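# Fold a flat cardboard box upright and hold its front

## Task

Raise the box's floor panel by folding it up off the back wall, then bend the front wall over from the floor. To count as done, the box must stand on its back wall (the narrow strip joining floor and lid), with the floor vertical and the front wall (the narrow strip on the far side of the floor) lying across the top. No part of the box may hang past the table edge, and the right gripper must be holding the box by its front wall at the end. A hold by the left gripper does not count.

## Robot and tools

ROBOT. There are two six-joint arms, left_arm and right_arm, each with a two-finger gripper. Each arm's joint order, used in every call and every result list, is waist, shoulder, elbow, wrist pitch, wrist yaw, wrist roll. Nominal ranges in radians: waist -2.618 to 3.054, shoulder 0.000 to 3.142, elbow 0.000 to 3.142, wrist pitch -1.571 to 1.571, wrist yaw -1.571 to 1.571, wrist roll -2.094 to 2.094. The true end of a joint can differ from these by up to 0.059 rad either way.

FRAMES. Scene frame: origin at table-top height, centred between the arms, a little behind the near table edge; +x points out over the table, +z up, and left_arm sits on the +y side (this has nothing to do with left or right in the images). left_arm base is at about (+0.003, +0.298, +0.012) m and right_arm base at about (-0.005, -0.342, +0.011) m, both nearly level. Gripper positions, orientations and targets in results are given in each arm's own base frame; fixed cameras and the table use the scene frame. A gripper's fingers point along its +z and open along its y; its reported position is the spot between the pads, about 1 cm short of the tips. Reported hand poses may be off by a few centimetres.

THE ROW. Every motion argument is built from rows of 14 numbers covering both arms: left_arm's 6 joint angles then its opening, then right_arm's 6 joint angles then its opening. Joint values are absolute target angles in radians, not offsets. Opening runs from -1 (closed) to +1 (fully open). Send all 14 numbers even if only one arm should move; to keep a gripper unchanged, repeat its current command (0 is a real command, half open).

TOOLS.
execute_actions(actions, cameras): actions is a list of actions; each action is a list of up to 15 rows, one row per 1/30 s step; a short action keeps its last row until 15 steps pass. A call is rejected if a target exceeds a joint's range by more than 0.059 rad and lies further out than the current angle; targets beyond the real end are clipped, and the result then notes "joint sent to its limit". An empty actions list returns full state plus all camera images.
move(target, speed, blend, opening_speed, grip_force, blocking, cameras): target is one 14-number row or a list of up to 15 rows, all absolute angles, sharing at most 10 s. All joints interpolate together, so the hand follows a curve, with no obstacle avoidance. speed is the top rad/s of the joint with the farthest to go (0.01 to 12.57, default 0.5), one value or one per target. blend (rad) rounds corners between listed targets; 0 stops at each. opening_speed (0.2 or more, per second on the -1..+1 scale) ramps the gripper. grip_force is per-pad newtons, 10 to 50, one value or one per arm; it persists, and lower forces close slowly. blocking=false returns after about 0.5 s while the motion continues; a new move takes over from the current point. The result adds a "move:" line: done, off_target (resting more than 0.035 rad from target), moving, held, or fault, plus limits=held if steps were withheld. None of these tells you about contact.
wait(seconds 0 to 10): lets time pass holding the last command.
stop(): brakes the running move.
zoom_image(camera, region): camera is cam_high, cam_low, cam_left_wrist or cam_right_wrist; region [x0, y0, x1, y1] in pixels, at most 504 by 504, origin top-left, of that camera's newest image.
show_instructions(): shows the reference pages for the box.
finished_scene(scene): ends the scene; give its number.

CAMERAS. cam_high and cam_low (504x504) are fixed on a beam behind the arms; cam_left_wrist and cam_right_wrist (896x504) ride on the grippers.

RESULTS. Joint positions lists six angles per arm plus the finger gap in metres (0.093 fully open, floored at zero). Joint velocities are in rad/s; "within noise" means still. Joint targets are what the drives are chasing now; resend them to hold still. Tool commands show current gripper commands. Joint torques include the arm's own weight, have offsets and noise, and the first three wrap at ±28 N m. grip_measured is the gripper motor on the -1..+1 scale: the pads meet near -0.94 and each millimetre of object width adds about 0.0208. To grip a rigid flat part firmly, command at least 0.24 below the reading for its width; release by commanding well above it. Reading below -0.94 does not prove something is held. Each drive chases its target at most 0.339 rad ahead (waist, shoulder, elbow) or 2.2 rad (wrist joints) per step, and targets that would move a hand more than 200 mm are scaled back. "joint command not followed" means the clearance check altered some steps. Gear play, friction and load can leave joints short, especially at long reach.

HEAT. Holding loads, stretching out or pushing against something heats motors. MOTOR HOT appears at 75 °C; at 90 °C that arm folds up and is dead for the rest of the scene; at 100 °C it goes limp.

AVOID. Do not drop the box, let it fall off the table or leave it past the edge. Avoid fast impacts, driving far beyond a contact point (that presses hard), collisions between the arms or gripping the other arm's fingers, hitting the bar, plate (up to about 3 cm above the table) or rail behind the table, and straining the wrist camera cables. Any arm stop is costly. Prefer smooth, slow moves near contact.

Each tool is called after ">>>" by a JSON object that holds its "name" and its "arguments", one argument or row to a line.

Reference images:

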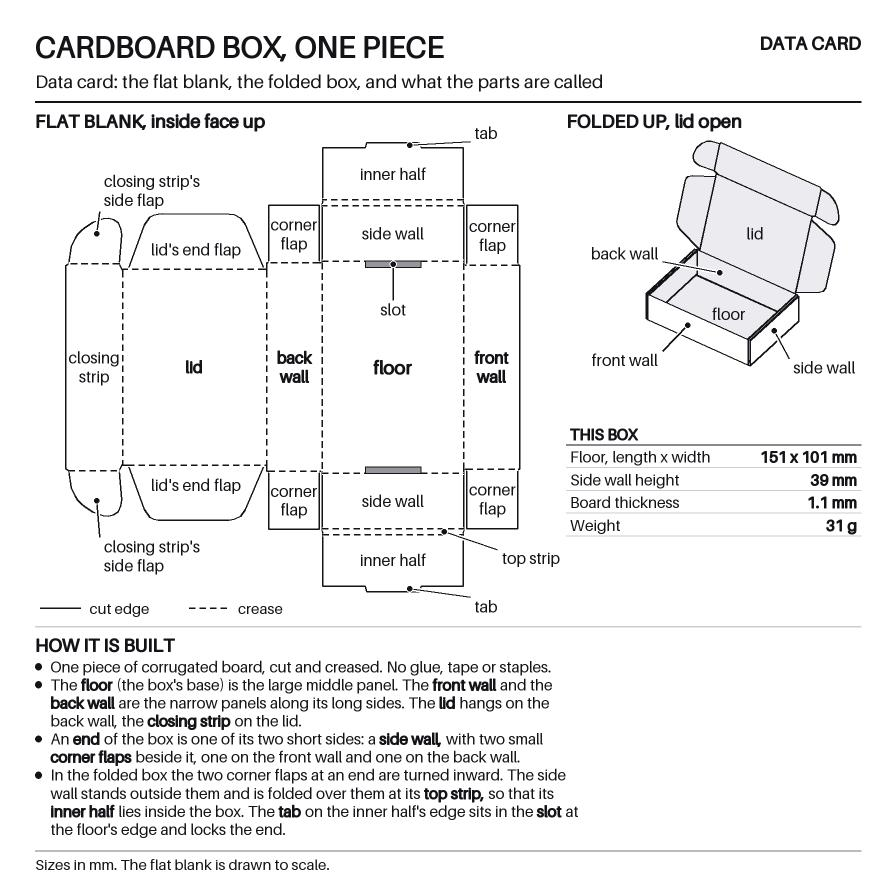

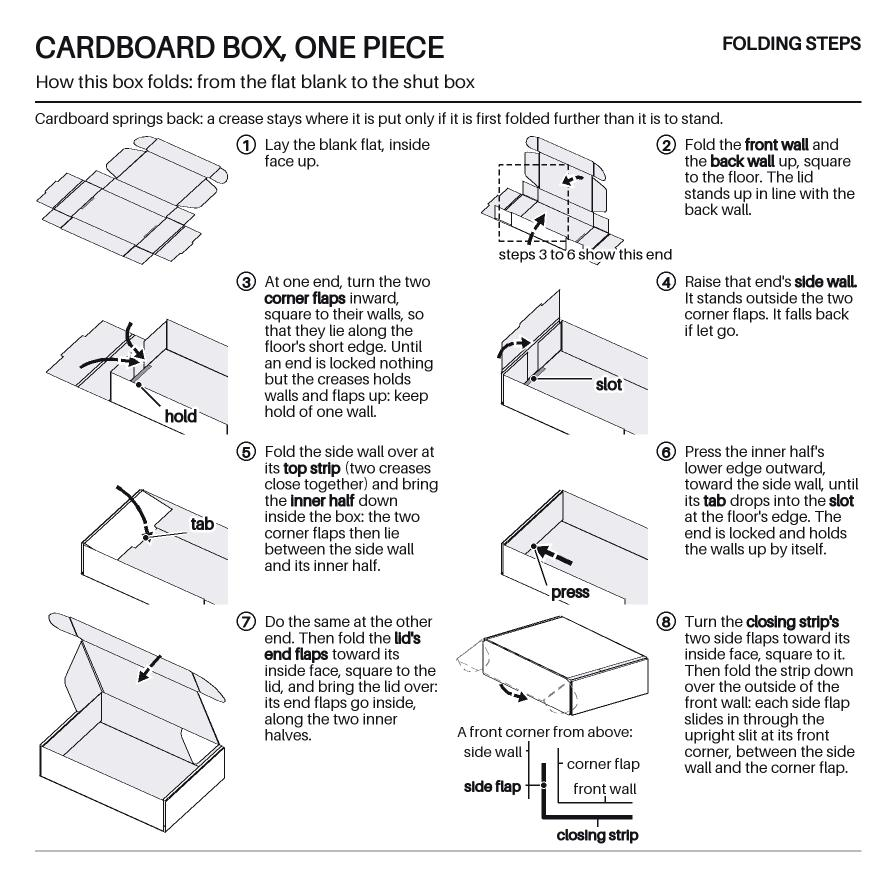

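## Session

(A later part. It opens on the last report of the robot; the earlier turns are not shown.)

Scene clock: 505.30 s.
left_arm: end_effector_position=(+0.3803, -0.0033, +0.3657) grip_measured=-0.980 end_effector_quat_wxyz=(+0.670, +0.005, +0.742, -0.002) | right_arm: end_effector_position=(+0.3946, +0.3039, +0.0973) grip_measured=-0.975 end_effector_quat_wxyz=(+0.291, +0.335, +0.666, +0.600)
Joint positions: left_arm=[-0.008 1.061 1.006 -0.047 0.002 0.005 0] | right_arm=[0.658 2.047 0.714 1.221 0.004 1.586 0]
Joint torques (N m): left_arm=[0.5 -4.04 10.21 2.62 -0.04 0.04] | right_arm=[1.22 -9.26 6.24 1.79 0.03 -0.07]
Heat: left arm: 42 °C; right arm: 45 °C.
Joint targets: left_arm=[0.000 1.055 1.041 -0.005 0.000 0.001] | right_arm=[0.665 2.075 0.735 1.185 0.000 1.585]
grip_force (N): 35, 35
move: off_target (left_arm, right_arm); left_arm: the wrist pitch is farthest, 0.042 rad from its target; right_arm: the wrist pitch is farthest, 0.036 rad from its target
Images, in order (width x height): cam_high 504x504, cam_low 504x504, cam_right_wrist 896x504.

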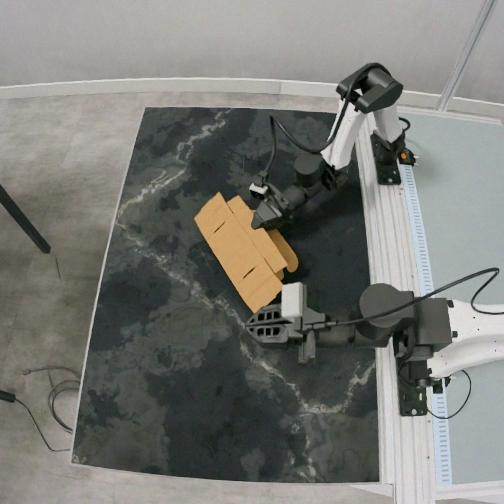

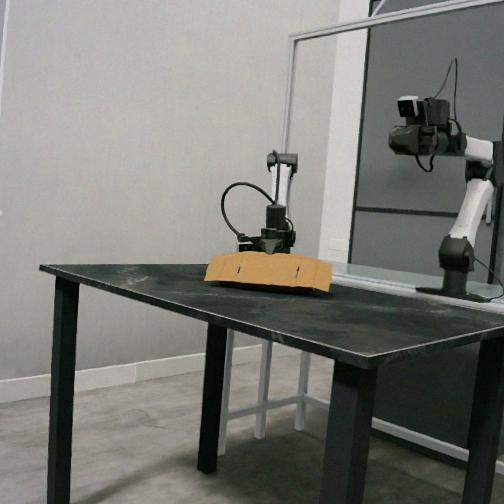

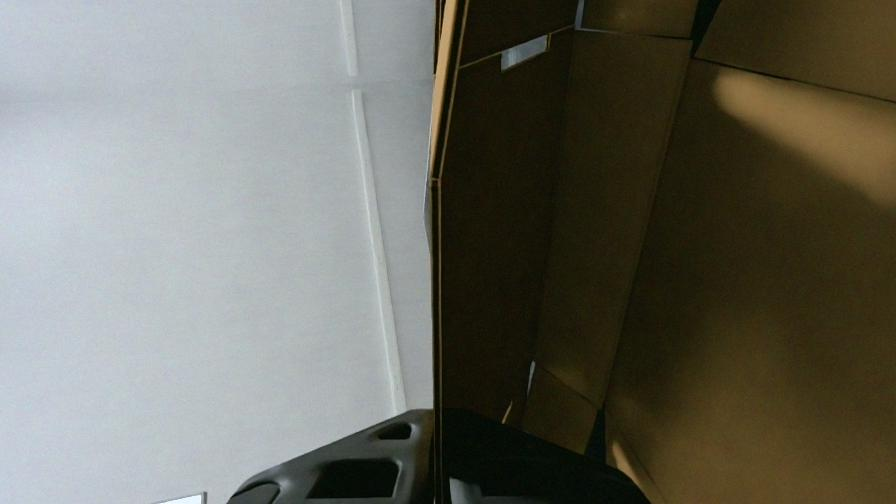

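>>> {"name": "move", "arguments": {
  "target": [
    [-0.90, 1.0, 0.90, -0.68, 0, 1.4, -1.0, 0.665, 2.095, 0.735, 1.185, 0.0, 1.58, -1.0],
    [-0.908, 1.74, 0.76, 0.29, 0, 1.57, -1.0, 0.665, 2.095, 0.735, 1.185, 0.0, 1.58, -1.0],
    [-0.908, 1.97, 0.685, 0.565, 0, 1.57, -1.0, 0.665, 2.095, 0.735, 1.185, 0.0, 1.58, -1.0]
  ],
  "speed": [1.0, 0.7, 0.25],
  "blend": [0.1, 0.05, 0],
  "cameras": ["cam_high", "cam_low", "cam_left_wrist"]
}}

>>> {"name": "zoom_image", "arguments": {
  "camera": "cam_low",
  "region": [210, 190, 360, 300]
}}

>>> {"name": "zoom_image", "arguments": {
  "camera": "cam_high",
  "region": [180, 120, 380, 320]
}}

Scene clock: 527.50 s.
left_arm: end_effector_position=(+0.2695, -0.3488, -0.0044) grip_measured=-0.980 end_effector_quat_wxyz=(+0.409, +0.853, +0.293, +0.138) | right_arm: end_effector_position=(+0.3953, +0.3045, +0.0923) grip_measured=-0.975 end_effector_quat_wxyz=(+0.289, +0.336, +0.669, +0.597)
Joint positions: left_arm=[-0.913 1.94 0.702 0.559 0.001 1.567 0] | right_arm=[0.658 2.061 0.719 1.221 0.004 1.586 0]
Joint torques (N m): left_arm=[-0.73 -5.76 3.48 1.93 0.01 0.16] | right_arm=[1.22 -8.79 5.91 1.78 0.04 -0.11]
Heat: left arm: 43 °C; right arm: 45 °C.
Joint targets: left_arm=[-0.920 1.970 0.685 0.566 0.000 1.580] | right_arm=[0.665 2.095 0.736 1.185 0.000 1.580]
grip_force (N): 35, 35
move: off_target (right_arm); right_arm: the wrist pitch is farthest, 0.036 rad from its target
Images, in order (width x height): cam_high 504x504, cam_low 504x504, cam_left_wrist 896x504.

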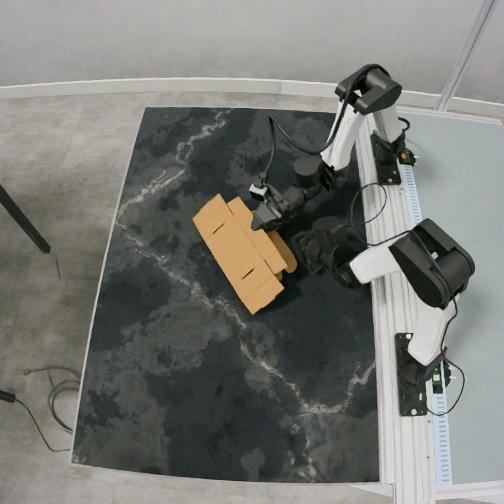

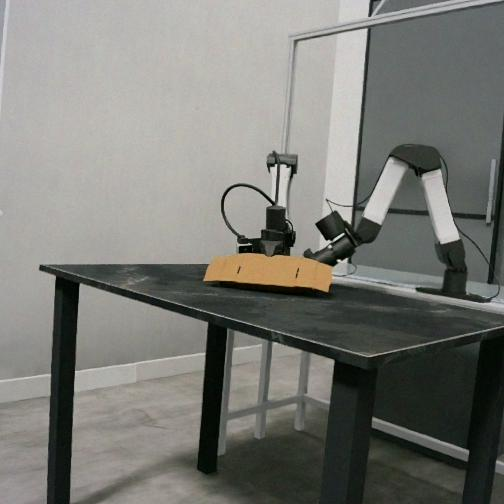

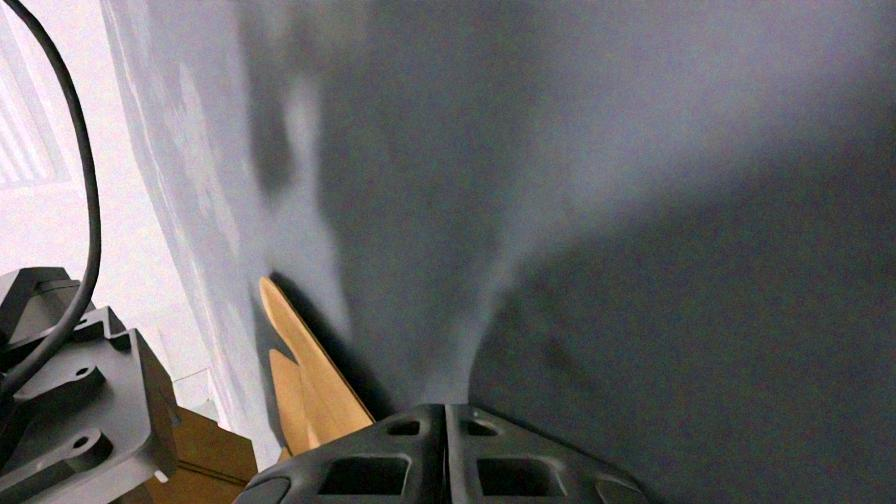

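Scaled by 3.360 from the camera's 504x504 image, which has a finer 720x720 frame.

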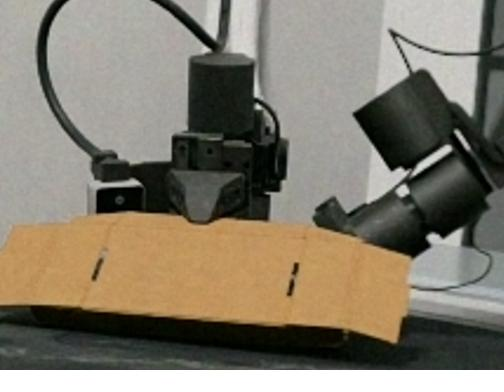

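Scaled by 2.520 from the camera's 504x504 image, which has a finer 720x720 frame.

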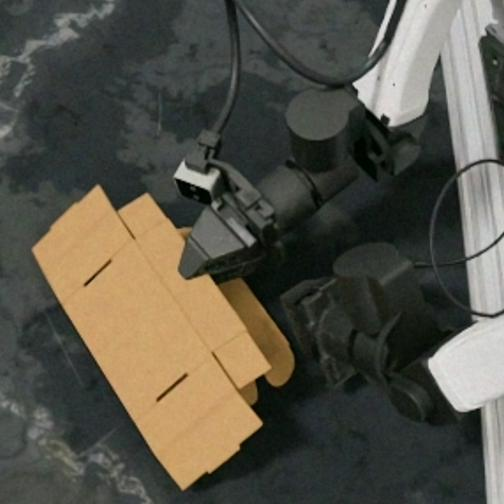

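>>> {"name": "move", "arguments": {
  "target": [
    [-0.908, 1.40, 0.50, 0.20, 0, 1.57, -1.0, 0.665, 1.985, 0.725, 1.19, 0.0, 1.58, -1.0],
    [-0.794, 1.40, 0.50, 0.20, 0, 1.57, -1.0, 0.665, 1.985, 0.725, 1.19, 0.0, 1.58, -1.0],
    [-0.794, 1.965, 0.685, 0.565, 0, 1.57, -1.0, 0.665, 1.985, 0.725, 1.19, 0.0, 1.58, -1.0]
  ],
  "speed": [0.5, 0.4, 0.3],
  "blend": [0.02, 0.02, 0],
  "cameras": ["cam_high", "cam_low", "cam_left_wrist"]
}}

>>> {"name": "zoom_image", "arguments": {
  "camera": "cam_low",
  "region": [210, 190, 360, 300]
}}

>>> {"name": "zoom_image", "arguments": {
  "camera": "cam_high",
  "region": [180, 120, 380, 320]
}}

Scene clock: 539.23 s.
left_arm: end_effector_position=(+0.3028, -0.2998, -0.0064) grip_measured=-0.980 end_effector_quat_wxyz=(+0.391, +0.835, +0.350, +0.166) | right_arm: end_effector_position=(+0.4070, +0.2883, +0.1068) grip_measured=-0.975 end_effector_quat_wxyz=(+0.330, +0.341, +0.656, +0.587)
Joint positions: left_arm=[-0.784 1.905 0.65 0.561 -0.009 1.567 0] | right_arm=[0.635 2.027 0.717 1.217 0.055 1.544 0]
Joint torques (N m): left_arm=[0.16 -2.7 7.36 1.86 0.12 0.05] | right_arm=[3.28 -16.29 5.22 1.88 -0.39 0.18]
Heat: left arm: 42 °C; right arm: 46 °C.
Joint targets: left_arm=[-0.781 1.966 0.684 0.564 0.001 1.570] | right_arm=[0.664 1.985 0.723 1.189 0.010 1.571]
grip_force (N): 35, 35
move: off_target (left_arm, right_arm); left_arm: the shoulder is farthest, 0.060 rad from its target; right_arm: the wrist yaw is farthest, 0.055 rad from its target
Images, in order (width x height): cam_high 504x504, cam_low 504x504, cam_left_wrist 896x504.

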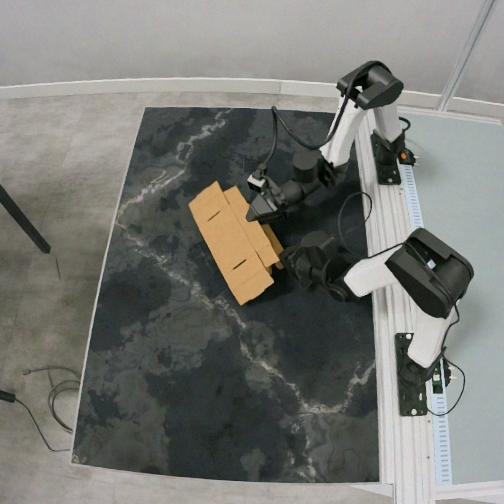

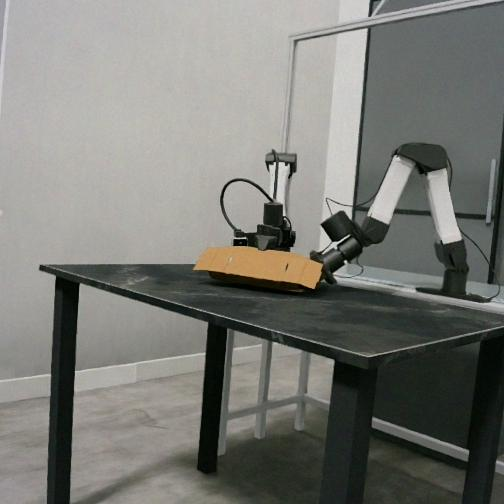

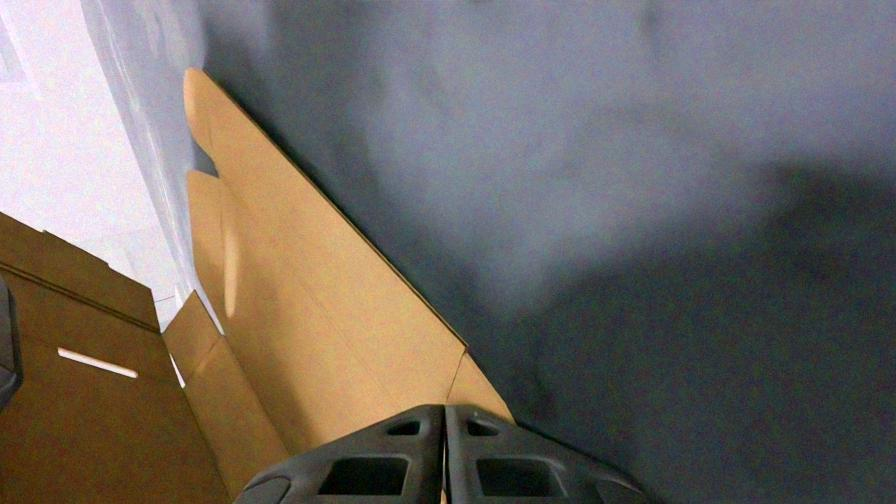

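Scaled by 3.360 from the camera's 504x504 image, which has a finer 720x720 frame.

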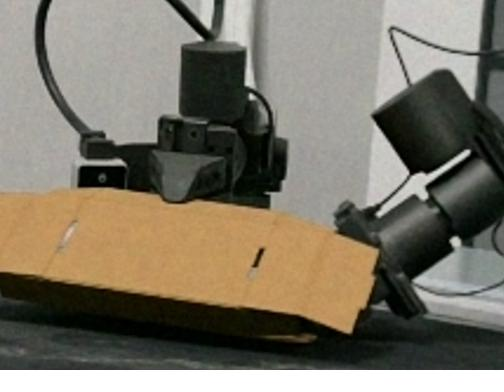

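Scaled by 2.520 from the camera's 504x504 image, which has a finer 720x720 frame.

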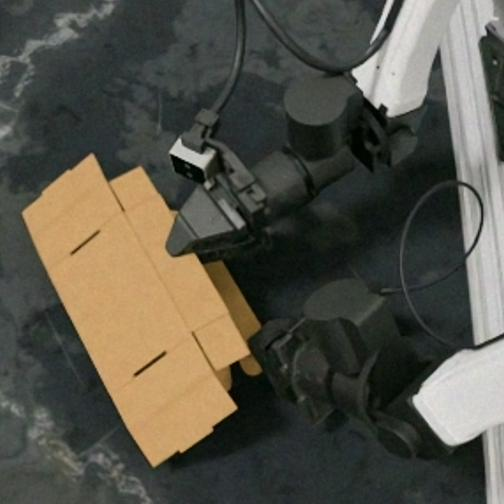

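>>> {"name": "move", "arguments": {
  "target": [
    [-0.78, 1.40, 0.50, 0.20, 0, 1.57, -1.0, 0.665, 1.985, 0.725, 1.19, 0.0, 1.58, -1.0],
    [-0.6, 1.2, 0.70, -0.2, 0, 1.57, -1.0, 0.665, 1.985, 0.725, 1.19, 0.0, 1.58, -1.0],
    [-0.2, 1.1, 0.80, -0.2, 0, 1.57, -1.0, 0.665, 1.87, 0.43, 1.37, 0.0, 1.58, -1.0]
  ],
  "speed": [0.5, 0.6, 0.4],
  "blend": [0.02, 0.05, 0],
  "cameras": ["cam_high", "cam_low"]
}}

>>> {"name": "zoom_image", "arguments": {
  "camera": "cam_low",
  "region": [190, 190, 340, 300]
}}

>>> {"name": "zoom_image", "arguments": {
  "camera": "cam_high",
  "region": [180, 120, 380, 320]
}}

Scene clock: 552.33 s.
left_arm: end_effector_position=(+0.3582, -0.0741, +0.2087) grip_measured=-0.980 end_effector_quat_wxyz=(+0.395, +0.665, +0.545, +0.323) | right_arm: end_effector_position=(+0.3411, +0.2629, +0.0792) grip_measured=-0.975 end_effector_quat_wxyz=(+0.279, +0.344, +0.691, +0.571)
Joint positions: left_arm=[-0.207 1.107 0.768 -0.16 -0.007 1.567 0] | right_arm=[0.658 1.904 0.443 1.267 0.003 1.58 0]
Joint torques (N m): left_arm=[0.38 -4.49 10.06 1.64 0.07 0.05] | right_arm=[1.22 -13.04 3.07 3.33 -0.04 0.03]
Heat: left arm: 41 °C; right arm: 51 °C.
Joint targets: left_arm=[-0.201 1.100 0.801 -0.199 0.000 1.570] | right_arm=[0.665 1.871 0.431 1.369 -0.009 1.589]
grip_force (N): 35, 35
move: off_target (left_arm, right_arm); left_arm: the wrist pitch is farthest, 0.040 rad from its target; right_arm: the wrist pitch is farthest, 0.103 rad from its target
Images, in order (width x height): cam_high 504x504, cam_low 504x504.

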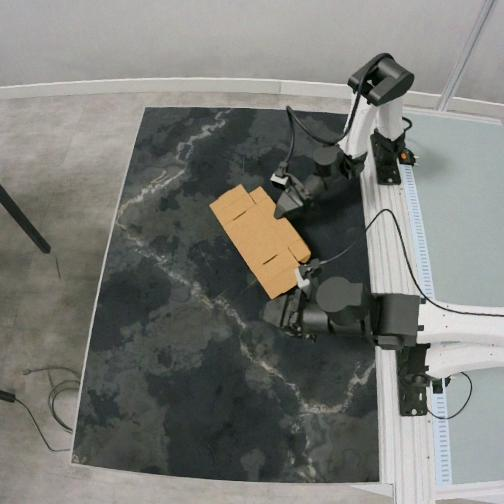

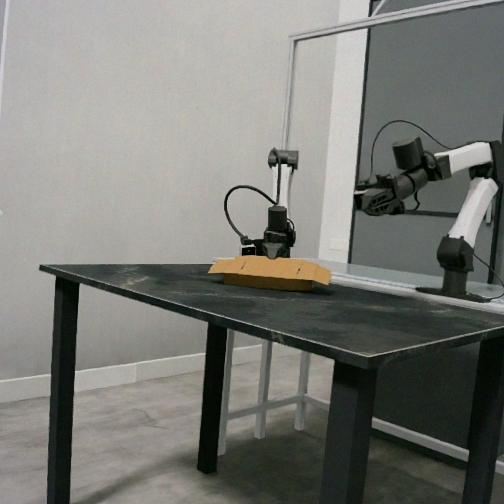

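Scaled by 3.360 from the camera's 504x504 image, which has a finer 720x720 frame.

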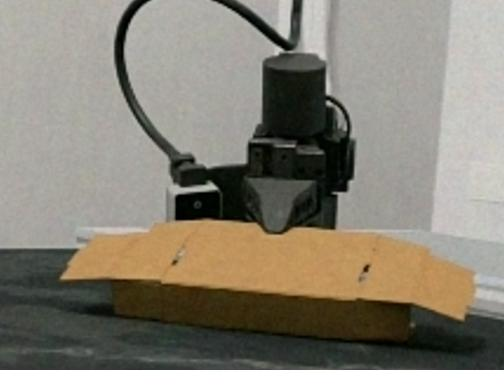

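Scaled by 2.520 from the camera's 504x504 image, which has a finer 720x720 frame.

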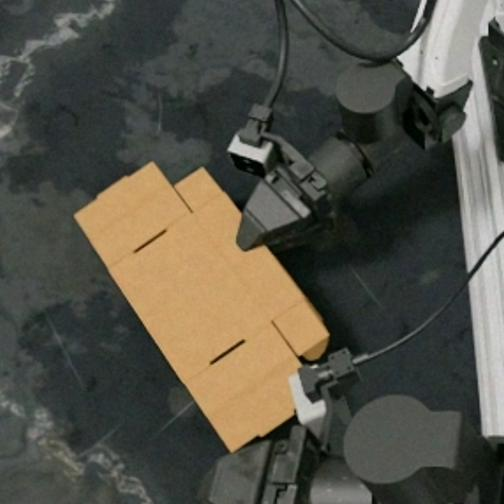

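>>> {"name": "move", "arguments": {
  "target": [
    [0.3, 1.055, 1.041, -0.05, 0, 0, -1.0, 0.665, 2.0, 1.95, -1.20, 0.0, 1.58, -1.0],
    [0.3, 1.055, 1.041, -0.05, 0, 0, -1.0, 0.665, 2.075, 1.80, -0.965, 0.0, 1.58, -1.0],
    [0.3, 1.055, 1.041, -0.05, 0, 0, -1.0, 0.665, 2.12, 1.60, -0.545, 0.0, 1.58, -1.0]
  ],
  "speed": [0.7, 0.25, 0.3],
  "blend": [0.03, 0.03, 0],
  "cameras": ["cam_high", "cam_low"]
}}

>>> {"name": "zoom_image", "arguments": {
  "camera": "cam_low",
  "region": [190, 190, 340, 300]
}}

>>> {"name": "zoom_image", "arguments": {
  "camera": "cam_high",
  "region": [180, 120, 380, 320]
}}

Scene clock: 575.97 s.
left_arm: end_effector_position=(+0.3627, +0.1112, +0.3545) grip_measured=-0.980 end_effector_quat_wxyz=(+0.645, -0.111, +0.749, +0.100) | right_arm: end_effector_position=(+0.4100, +0.3177, +0.0769) grip_measured=-0.975 end_effector_quat_wxyz=(+0.112, +0.430, +0.863, +0.238)
Joint positions: left_arm=[0.294 1.063 1.006 -0.091 -0.007 0.005 0] | right_arm=[0.658 2.085 1.615 -0.567 -0.005 1.584 0]
Joint torques (N m): left_arm=[0.5 -4.23 10.13 2.6 0.04 -0.06] | right_arm=[1.22 -11.81 5.6 1.55 0.17 -0.08]
Heat: left arm: 41 °C; right arm: 50 °C.
Joint targets: left_arm=[0.301 1.054 1.040 -0.051 0.000 -0.010] | right_arm=[0.665 2.120 1.599 -0.544 0.000 1.580]
grip_force (N): 35, 35
move: off_target (left_arm); left_arm: the wrist pitch is farthest, 0.041 rad from its target
Images, in order (width x height): cam_high 504x504, cam_low 504x504.

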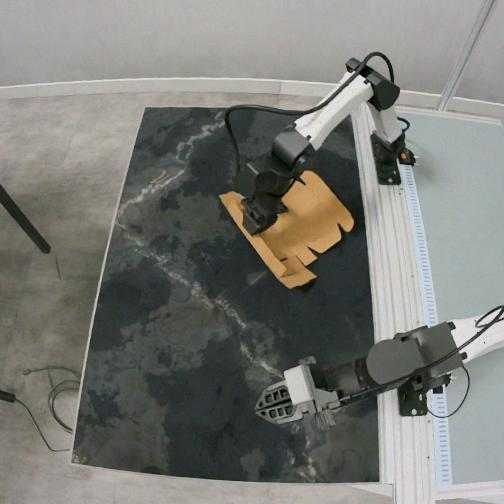

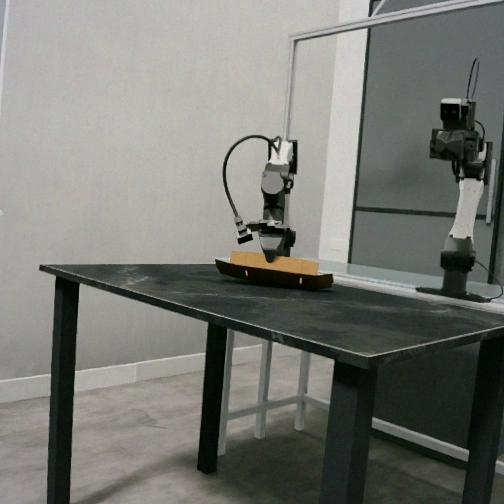

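Scaled by 3.360 from the camera's 504x504 image, which has a finer 720x720 frame.

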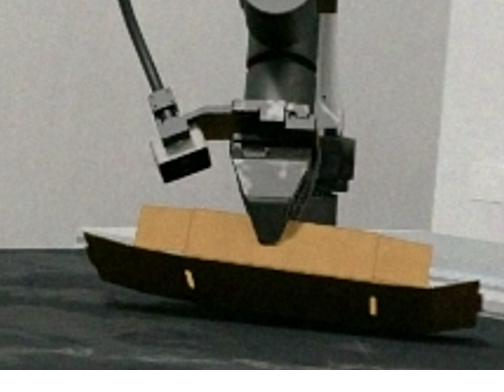

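Scaled by 2.520 from the camera's 504x504 image, which has a finer 720x720 frame.

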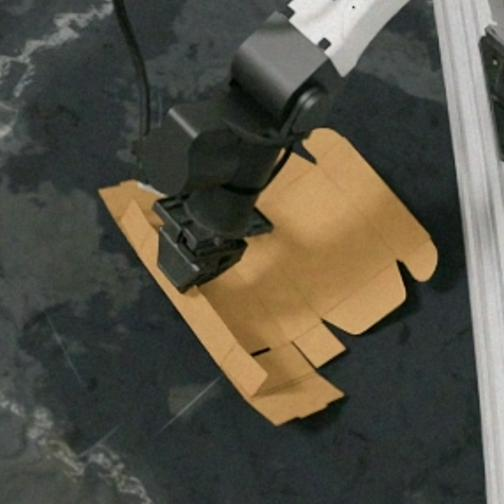

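>>> {"name": "move", "arguments": {
  "target": [
    [0.3, 1.055, 1.041, -0.05, 0, 0, -1.0, 0.665, 1.99, 1.135, 0.24, 0.0, 1.58, -1.0],
    [0.3, 1.055, 1.041, -0.05, 0, 0, -1.0, 0.665, 2.205, 0.85, 1.085, 0.0, 1.58, -1.0]
  ],
  "speed": [0.4, 0.4],
  "blend": [0.05, 0],
  "cameras": ["cam_high", "cam_low", "cam_right_wrist"]
}}

>>> {"name": "zoom_image", "arguments": {
  "camera": "cam_low",
  "region": [190, 190, 340, 300]
}}

>>> {"name": "zoom_image", "arguments": {
  "camera": "cam_high",
  "region": [180, 120, 380, 320]
}}

Scene clock: 581.63 s.
left_arm: end_effector_position=(+0.3627, +0.1112, +0.3545) grip_measured=-0.980 end_effector_quat_wxyz=(+0.645, -0.111, +0.749, +0.100) | right_arm: end_effector_position=(+0.4143, +0.3211, +0.0456) grip_measured=-0.975 end_effector_quat_wxyz=(+0.262, +0.354, +0.712, +0.547)
Joint positions: left_arm=[0.294 1.063 1.006 -0.091 -0.007 0.005 0] | right_arm=[0.658 2.173 0.862 1.043 -0.005 1.584 0]
Joint torques (N m): left_arm=[0.27 -4.23 10.28 2.57 0.05 0.01] | right_arm=[1.22 -10.25 3.77 2.63 0.13 -0.1]
Heat: left arm: 42 °C; right arm: 52 °C.
Joint targets: left_arm=[0.300 1.055 1.041 -0.050 0.000 0.000] | right_arm=[0.665 2.205 0.849 1.085 0.000 1.580]
grip_force (N): 35, 35
move: off_target (left_arm, right_arm); left_arm: the wrist pitch is farthest, 0.041 rad from its target; right_arm: the wrist pitch is farthest, 0.042 rad from its target
Images, in order (width x height): cam_high 504x504, cam_low 504x504, cam_right_wrist 896x504.

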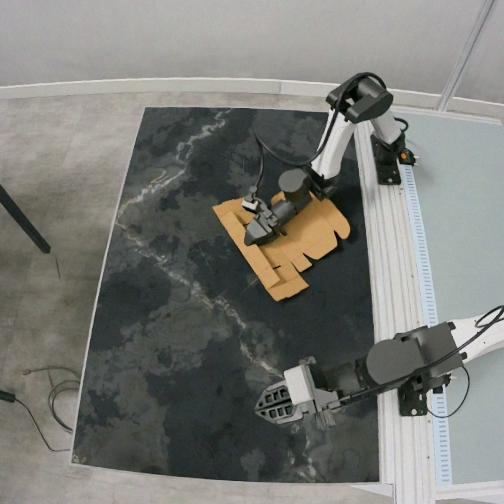

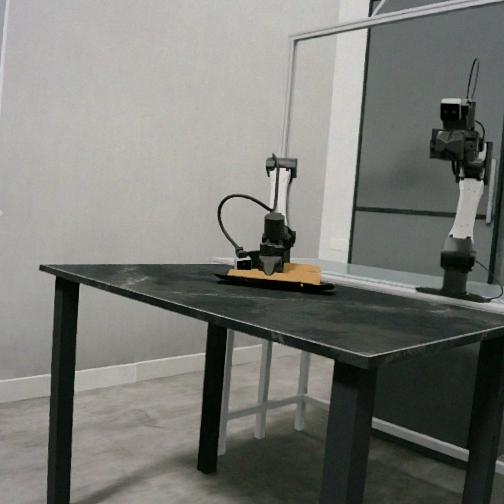

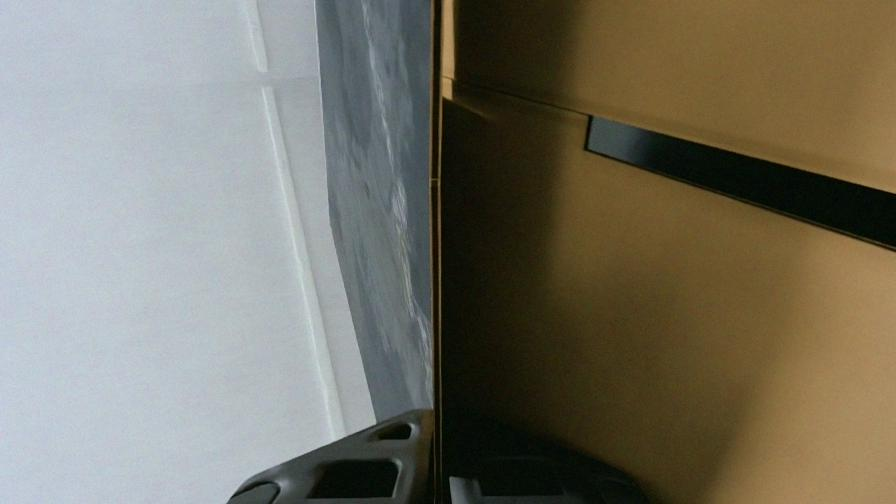

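Scaled by 3.360 from the camera's 504x504 image, which has a finer 720x720 frame.

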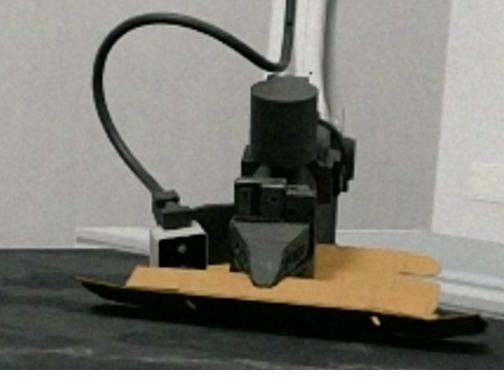

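Scaled by 2.520 from the camera's 504x504 image, which has a finer 720x720 frame.

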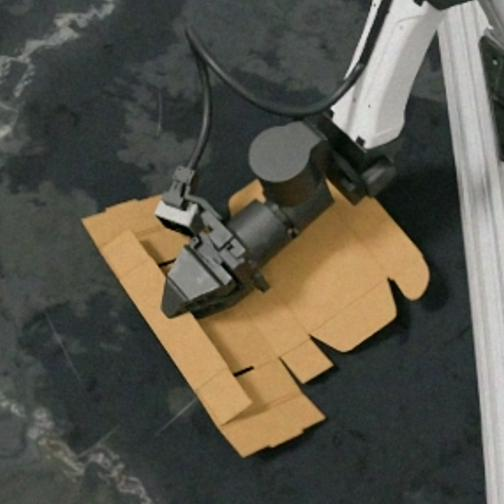

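>>> {"name": "move", "arguments": {
  "target": [0.3, 1.055, 1.041, -0.05, 0, 0, -1.0, 0.665, 2.04, 0.81, 1.215, 0.0, 1.58, -1.0],
  "speed": 0.2,
  "cameras": ["cam_high", "cam_low", "cam_right_wrist"]
}}

>>> {"name": "zoom_image", "arguments": {
  "camera": "cam_low",
  "region": [190, 190, 340, 300]
}}

>>> {"name": "zoom_image", "arguments": {
  "camera": "cam_high",
  "region": [180, 120, 380, 320]
}}

Scene clock: 584.03 s.
left_arm: end_effector_position=(+0.3627, +0.1112, +0.3545) grip_measured=-0.980 end_effector_quat_wxyz=(+0.645, -0.111, +0.749, +0.100) | right_arm: end_effector_position=(+0.4130, +0.3201, +0.1042) grip_measured=-0.975 end_effector_quat_wxyz=(+0.289, +0.330, +0.665, +0.604)
Joint positions: left_arm=[0.294 1.063 1.006 -0.091 -0.007 0.005 0] | right_arm=[0.658 2.081 0.823 1.154 -0.005 1.584 0]
Joint torques (N m): left_arm=[0.34 -4.18 10.18 2.6 0.06 0.03] | right_arm=[1.24 -17.06 4 2.85 0.12 -0.1]
Heat: left arm: 42 °C; right arm: 52 °C.
Joint targets: left_arm=[0.300 1.055 1.041 -0.050 0.000 0.000] | right_arm=[0.665 2.040 0.810 1.215 0.000 1.580]
grip_force (N): 35, 35
move: off_target (left_arm, right_arm); left_arm: the wrist pitch is farthest, 0.041 rad from its target; right_arm: the wrist pitch is farthest, 0.061 rad from its target
Images, in order (width x height): cam_high 504x504, cam_low 504x504, cam_right_wrist 896x504.

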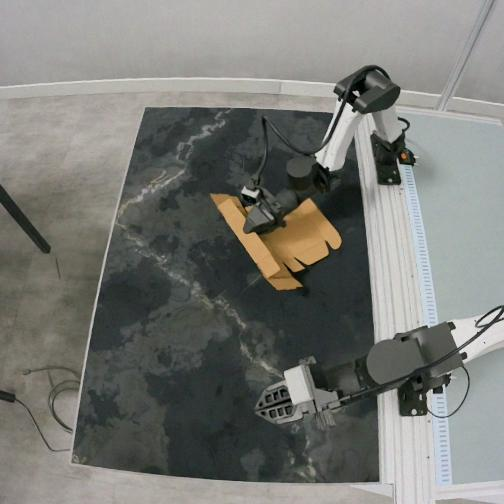

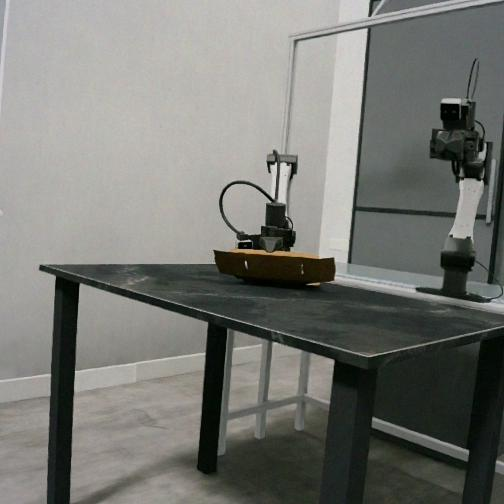

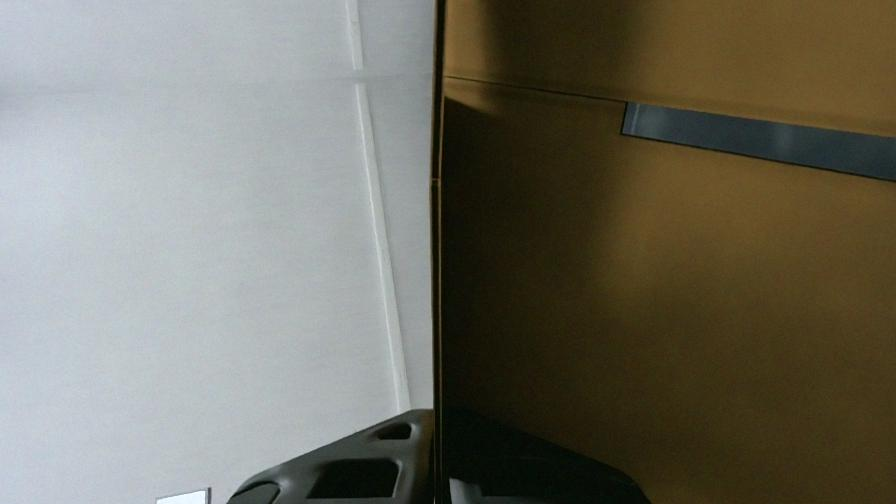

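Scaled by 3.360 from the camera's 504x504 image, which has a finer 720x720 frame.

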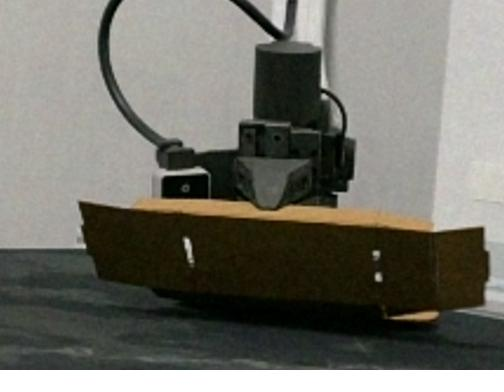

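Scaled by 2.520 from the camera's 504x504 image, which has a finer 720x720 frame.

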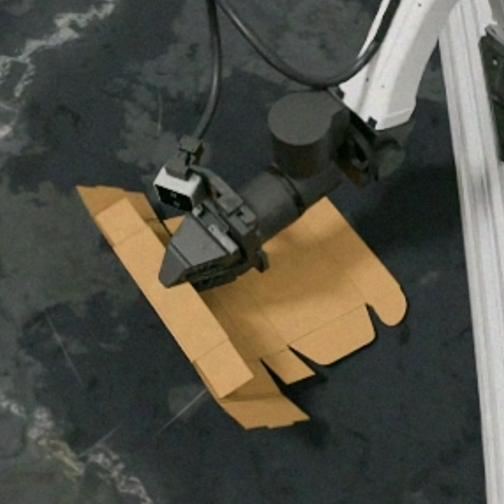

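>>> {"name": "move", "arguments": {
  "target": [
    [-0.95, 1.0, 0.90, -0.68, 0, 1.4, -1.0, 0.665, 2.06, 0.815, 1.205, 0.0, 1.58, -1.0],
    [-0.95, 1.74, 0.76, 0.29, 0, 1.57, -1.0, 0.665, 2.06, 0.815, 1.205, 0.0, 1.58, -1.0],
    [-0.95, 1.97, 0.685, 0.565, 0, 1.57, -1.0, 0.665, 2.06, 0.815, 1.205, 0.0, 1.58, -1.0]
  ],
  "speed": [1.2, 0.8, 0.25],
  "blend": [0.1, 0.03, 0],
  "cameras": ["cam_high", "cam_left_wrist"]
}}

>>> {"name": "zoom_image", "arguments": {
  "camera": "cam_high",
  "region": [180, 120, 380, 320]
}}

Scene clock: 595.10 s.
left_arm: end_effector_position=(+0.2587, -0.3563, -0.0036) grip_measured=-0.980 end_effector_quat_wxyz=(+0.410, +0.857, +0.281, +0.134) | right_arm: end_effector_position=(+0.4159, +0.3164, +0.1042) grip_measured=-0.975 end_effector_quat_wxyz=(+0.303, +0.326, +0.667, +0.597)
Joint positions: left_arm=[-0.945 1.936 0.701 0.556 -0.006 1.567 0] | right_arm=[0.652 2.081 0.823 1.154 0.004 1.557 0]
Joint torques (N m): left_arm=[-0.64 -5.31 3.56 1.93 0.08 0.18] | right_arm=[1.85 -15.04 4.37 2.77 0.12 0.07]
Motor temperatures (°C): left_arm=[21 26 41 42 23 22 21] | right_arm=[21 57 35 41 22 22 22]
Heat: left arm: 42 °C; right arm: 57 °C.
Joint targets: left_arm=[-0.951 1.971 0.685 0.565 0.000 1.580] | right_arm=[0.665 2.060 0.815 1.205 0.009 1.571]
grip_force (N): 35, 35
move: off_target (right_arm); right_arm: the wrist pitch is farthest, 0.051 rad from its target
Images, in order (width x height): cam_high 504x504, cam_left_wrist 896x504.

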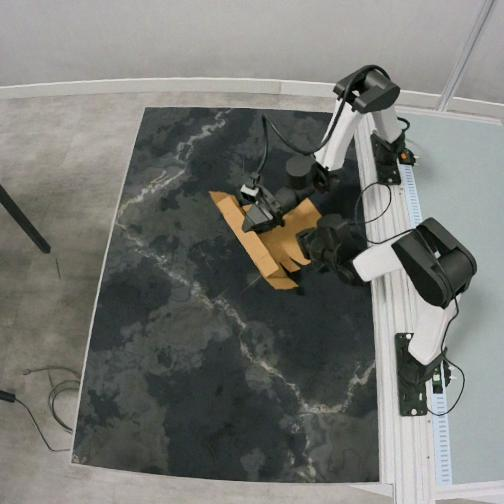

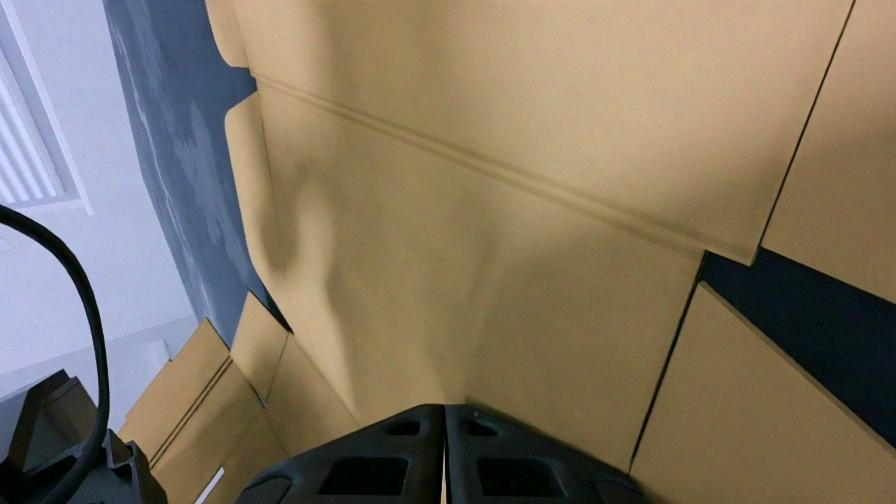

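Scaled by 2.520 from the camera's 504x504 image, which has a finer 720x720 frame.

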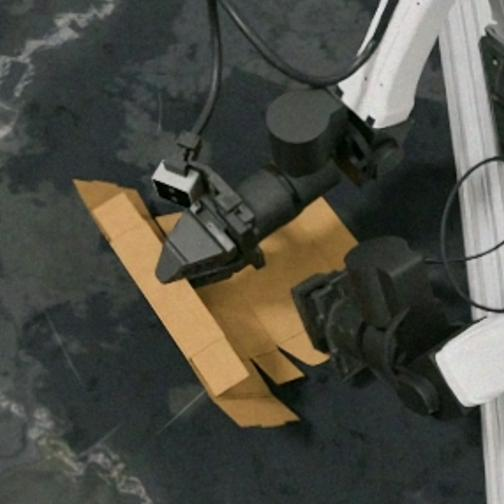

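>>> {"name": "move", "arguments": {
  "target": [
    [-0.95, 1.97, 0.685, 0.565, 0, 1.57, -1.0, 0.665, 1.905, 0.495, 1.29, 0.0, 1.58, -1.0],
    [-0.95, 1.97, 0.685, 0.565, 0, 1.57, -1.0, 0.665, 1.725, 0.345, 1.17, 0.0, 1.58, -1.0]
  ],
  "speed": 0.25,
  "blend": [0.04, 0],
  "cameras": ["cam_high", "cam_low"]
}}

>>> {"name": "zoom_image", "arguments": {
  "camera": "cam_low",
  "region": [190, 190, 340, 300]
}}

>>> {"name": "zoom_image", "arguments": {
  "camera": "cam_high",
  "region": [180, 120, 380, 320]
}}

Scene clock: 598.47 s.
left_arm: end_effector_position=(+0.2524, -0.3641, -0.0031) grip_measured=-0.980 end_effector_quat_wxyz=(+0.420, +0.857, +0.269, +0.126) | right_arm: end_effector_position=(+0.3243, +0.2527, +0.1113) grip_measured=-0.975 end_effector_quat_wxyz=(+0.291, +0.328, +0.679, +0.589)
Joint positions: left_arm=[-0.96 1.946 0.701 0.582 0.011 1.567 0] | right_arm=[0.662 1.743 0.365 1.241 0.001 1.561 0]
Joint torques (N m): left_arm=[-0.39 -6.38 3.49 1.7 0.03 0.08] | right_arm=[1.16 -10.37 2.96 1.38 -0.03 0.1]
Motor temperatures (°C): left_arm=[21 26 40 42 23 22 21] | right_arm=[21 57 35 41 22 22 22]
Heat: left arm: 42 °C; right arm: 57 °C.
Joint targets: left_arm=[-0.963 1.971 0.685 0.566 0.010 1.570] | right_arm=[0.669 1.724 0.346 1.171 -0.009 1.579]
grip_force (N): 35, 35
move: off_target (right_arm); right_arm: the wrist pitch is farthest, 0.071 rad from its target
Images, in order (width x height): cam_high 504x504, cam_low 504x504.

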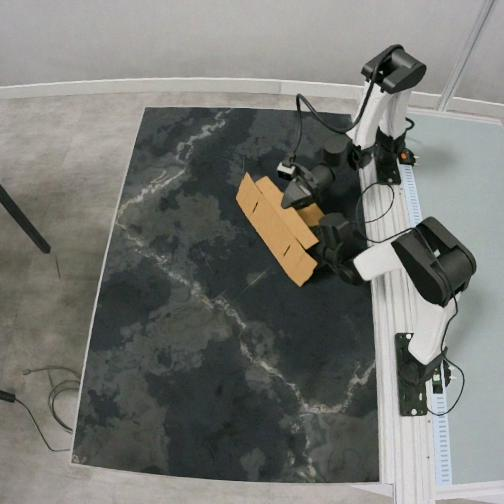

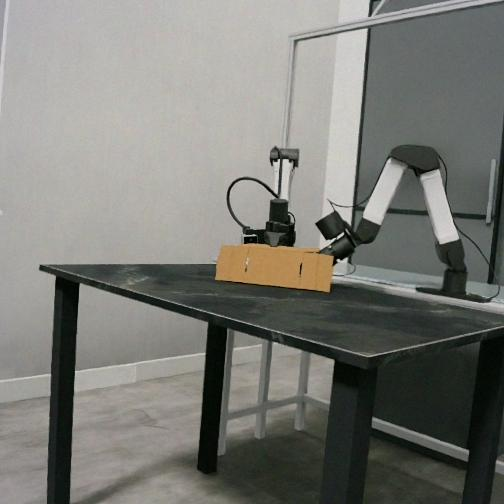

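Scaled by 3.360 from the camera's 504x504 image, which has a finer 720x720 frame.

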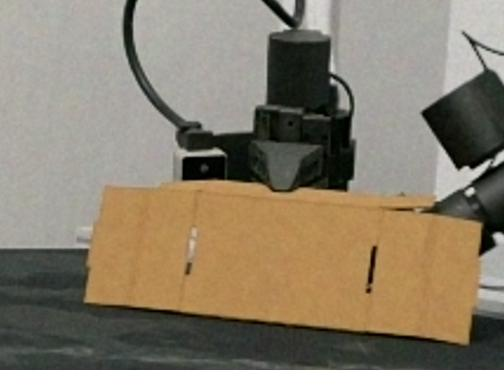

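Scaled by 2.520 from the camera's 504x504 image, which has a finer 720x720 frame.

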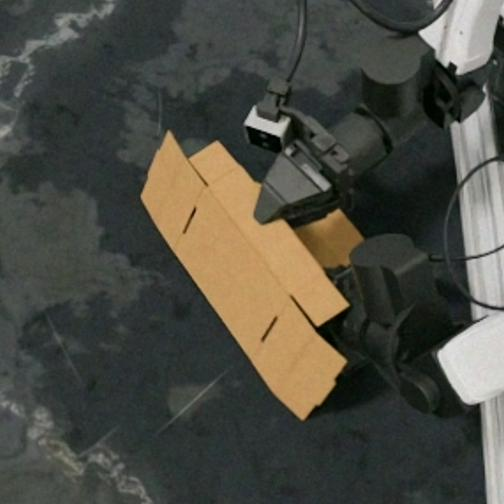

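>>> {"name": "move", "arguments": {
  "target": [
    [-0.95, 1.97, 0.685, 0.565, 0, 1.57, -1.0, 0.665, 1.755, 0.345, 1.17, 0.0, 1.58, -1.0],
    [-0.95, 1.43, 0.51, 0.22, 0, 1.57, -1.0, 0.665, 1.755, 0.345, 1.17, 0.0, 1.58, -1.0],
    [-0.75, 1.2, 0.70, -0.2, 0, 1.57, -1.0, 0.665, 1.755, 0.345, 1.11, 0.0, 1.58, -1.0]
  ],
  "speed": [0.2, 0.5, 0.6],
  "blend": [0.02, 0.05, 0],
  "cameras": ["cam_high", "cam_low"]
}}

>>> {"name": "zoom_image", "arguments": {
  "camera": "cam_low",
  "region": [190, 190, 340, 300]
}}

>>> {"name": "zoom_image", "arguments": {
  "camera": "cam_high",
  "region": [180, 120, 380, 320]
}}

Scene clock: 605.10 s.
left_arm: end_effector_position=(+0.2574, -0.2416, +0.1315) grip_measured=-0.980 end_effector_quat_wxyz=(+0.388, +0.831, +0.362, +0.168) | right_arm: end_effector_position=(+0.3245, +0.2512, +0.1082) grip_measured=-0.975 end_effector_quat_wxyz=(+0.287, +0.335, +0.680, +0.586)
Joint positions: left_arm=[-0.755 1.206 0.672 -0.163 -0.002 1.567 0] | right_arm=[0.659 1.743 0.363 1.23 0.001 1.573 0]
Joint torques (N m): left_arm=[0.47 -4.78 9.28 1.49 -0.03 0.08] | right_arm=[0.85 -7.24 2.96 0.83 0.06 0]
Motor temperatures (°C): left_arm=[21 27 40 41 23 22 21] | right_arm=[21 55 34 39 22 22 22]
Heat: left arm: 41 °C; right arm: 55 °C.
Joint targets: left_arm=[-0.748 1.199 0.701 -0.201 -0.010 1.570] | right_arm=[0.662 1.755 0.345 1.109 0.000 1.580]
grip_force (N): 35, 35
move: off_target (left_arm, right_arm); blend cut to 0.0155 rad at target 1; left_arm: the wrist pitch is farthest, 0.037 rad from its target; right_arm: the wrist pitch is farthest, 0.120 rad from its target
Images, in order (width x height): cam_high 504x504, cam_low 504x504.

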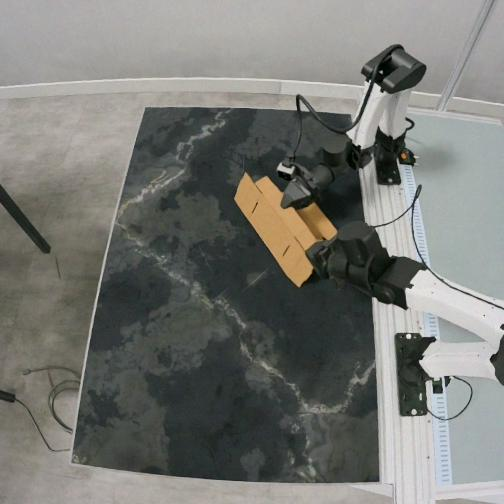

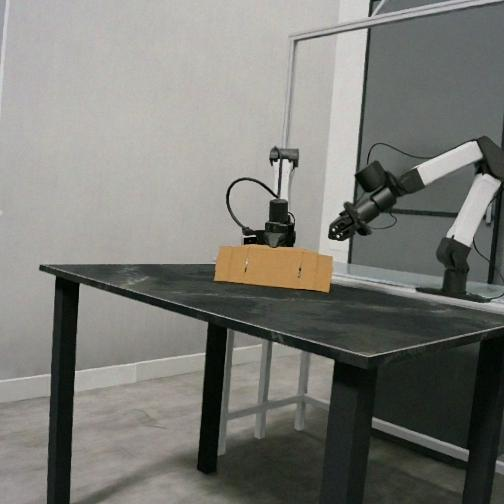

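Scaled by 3.360 from the camera's 504x504 image, which has a finer 720x720 frame.

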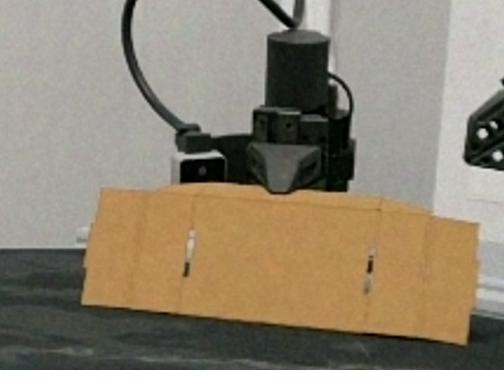

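Scaled by 2.520 from the camera's 504x504 image, which has a finer 720x720 frame.

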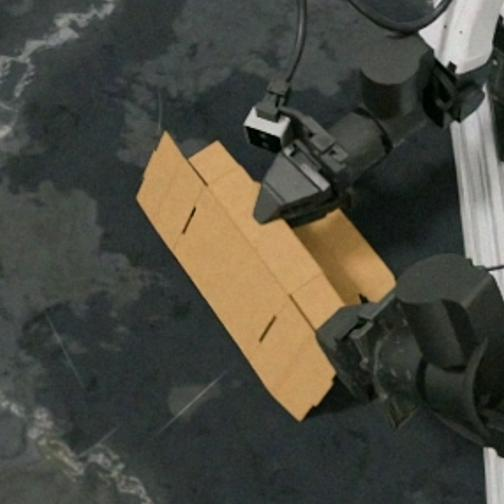

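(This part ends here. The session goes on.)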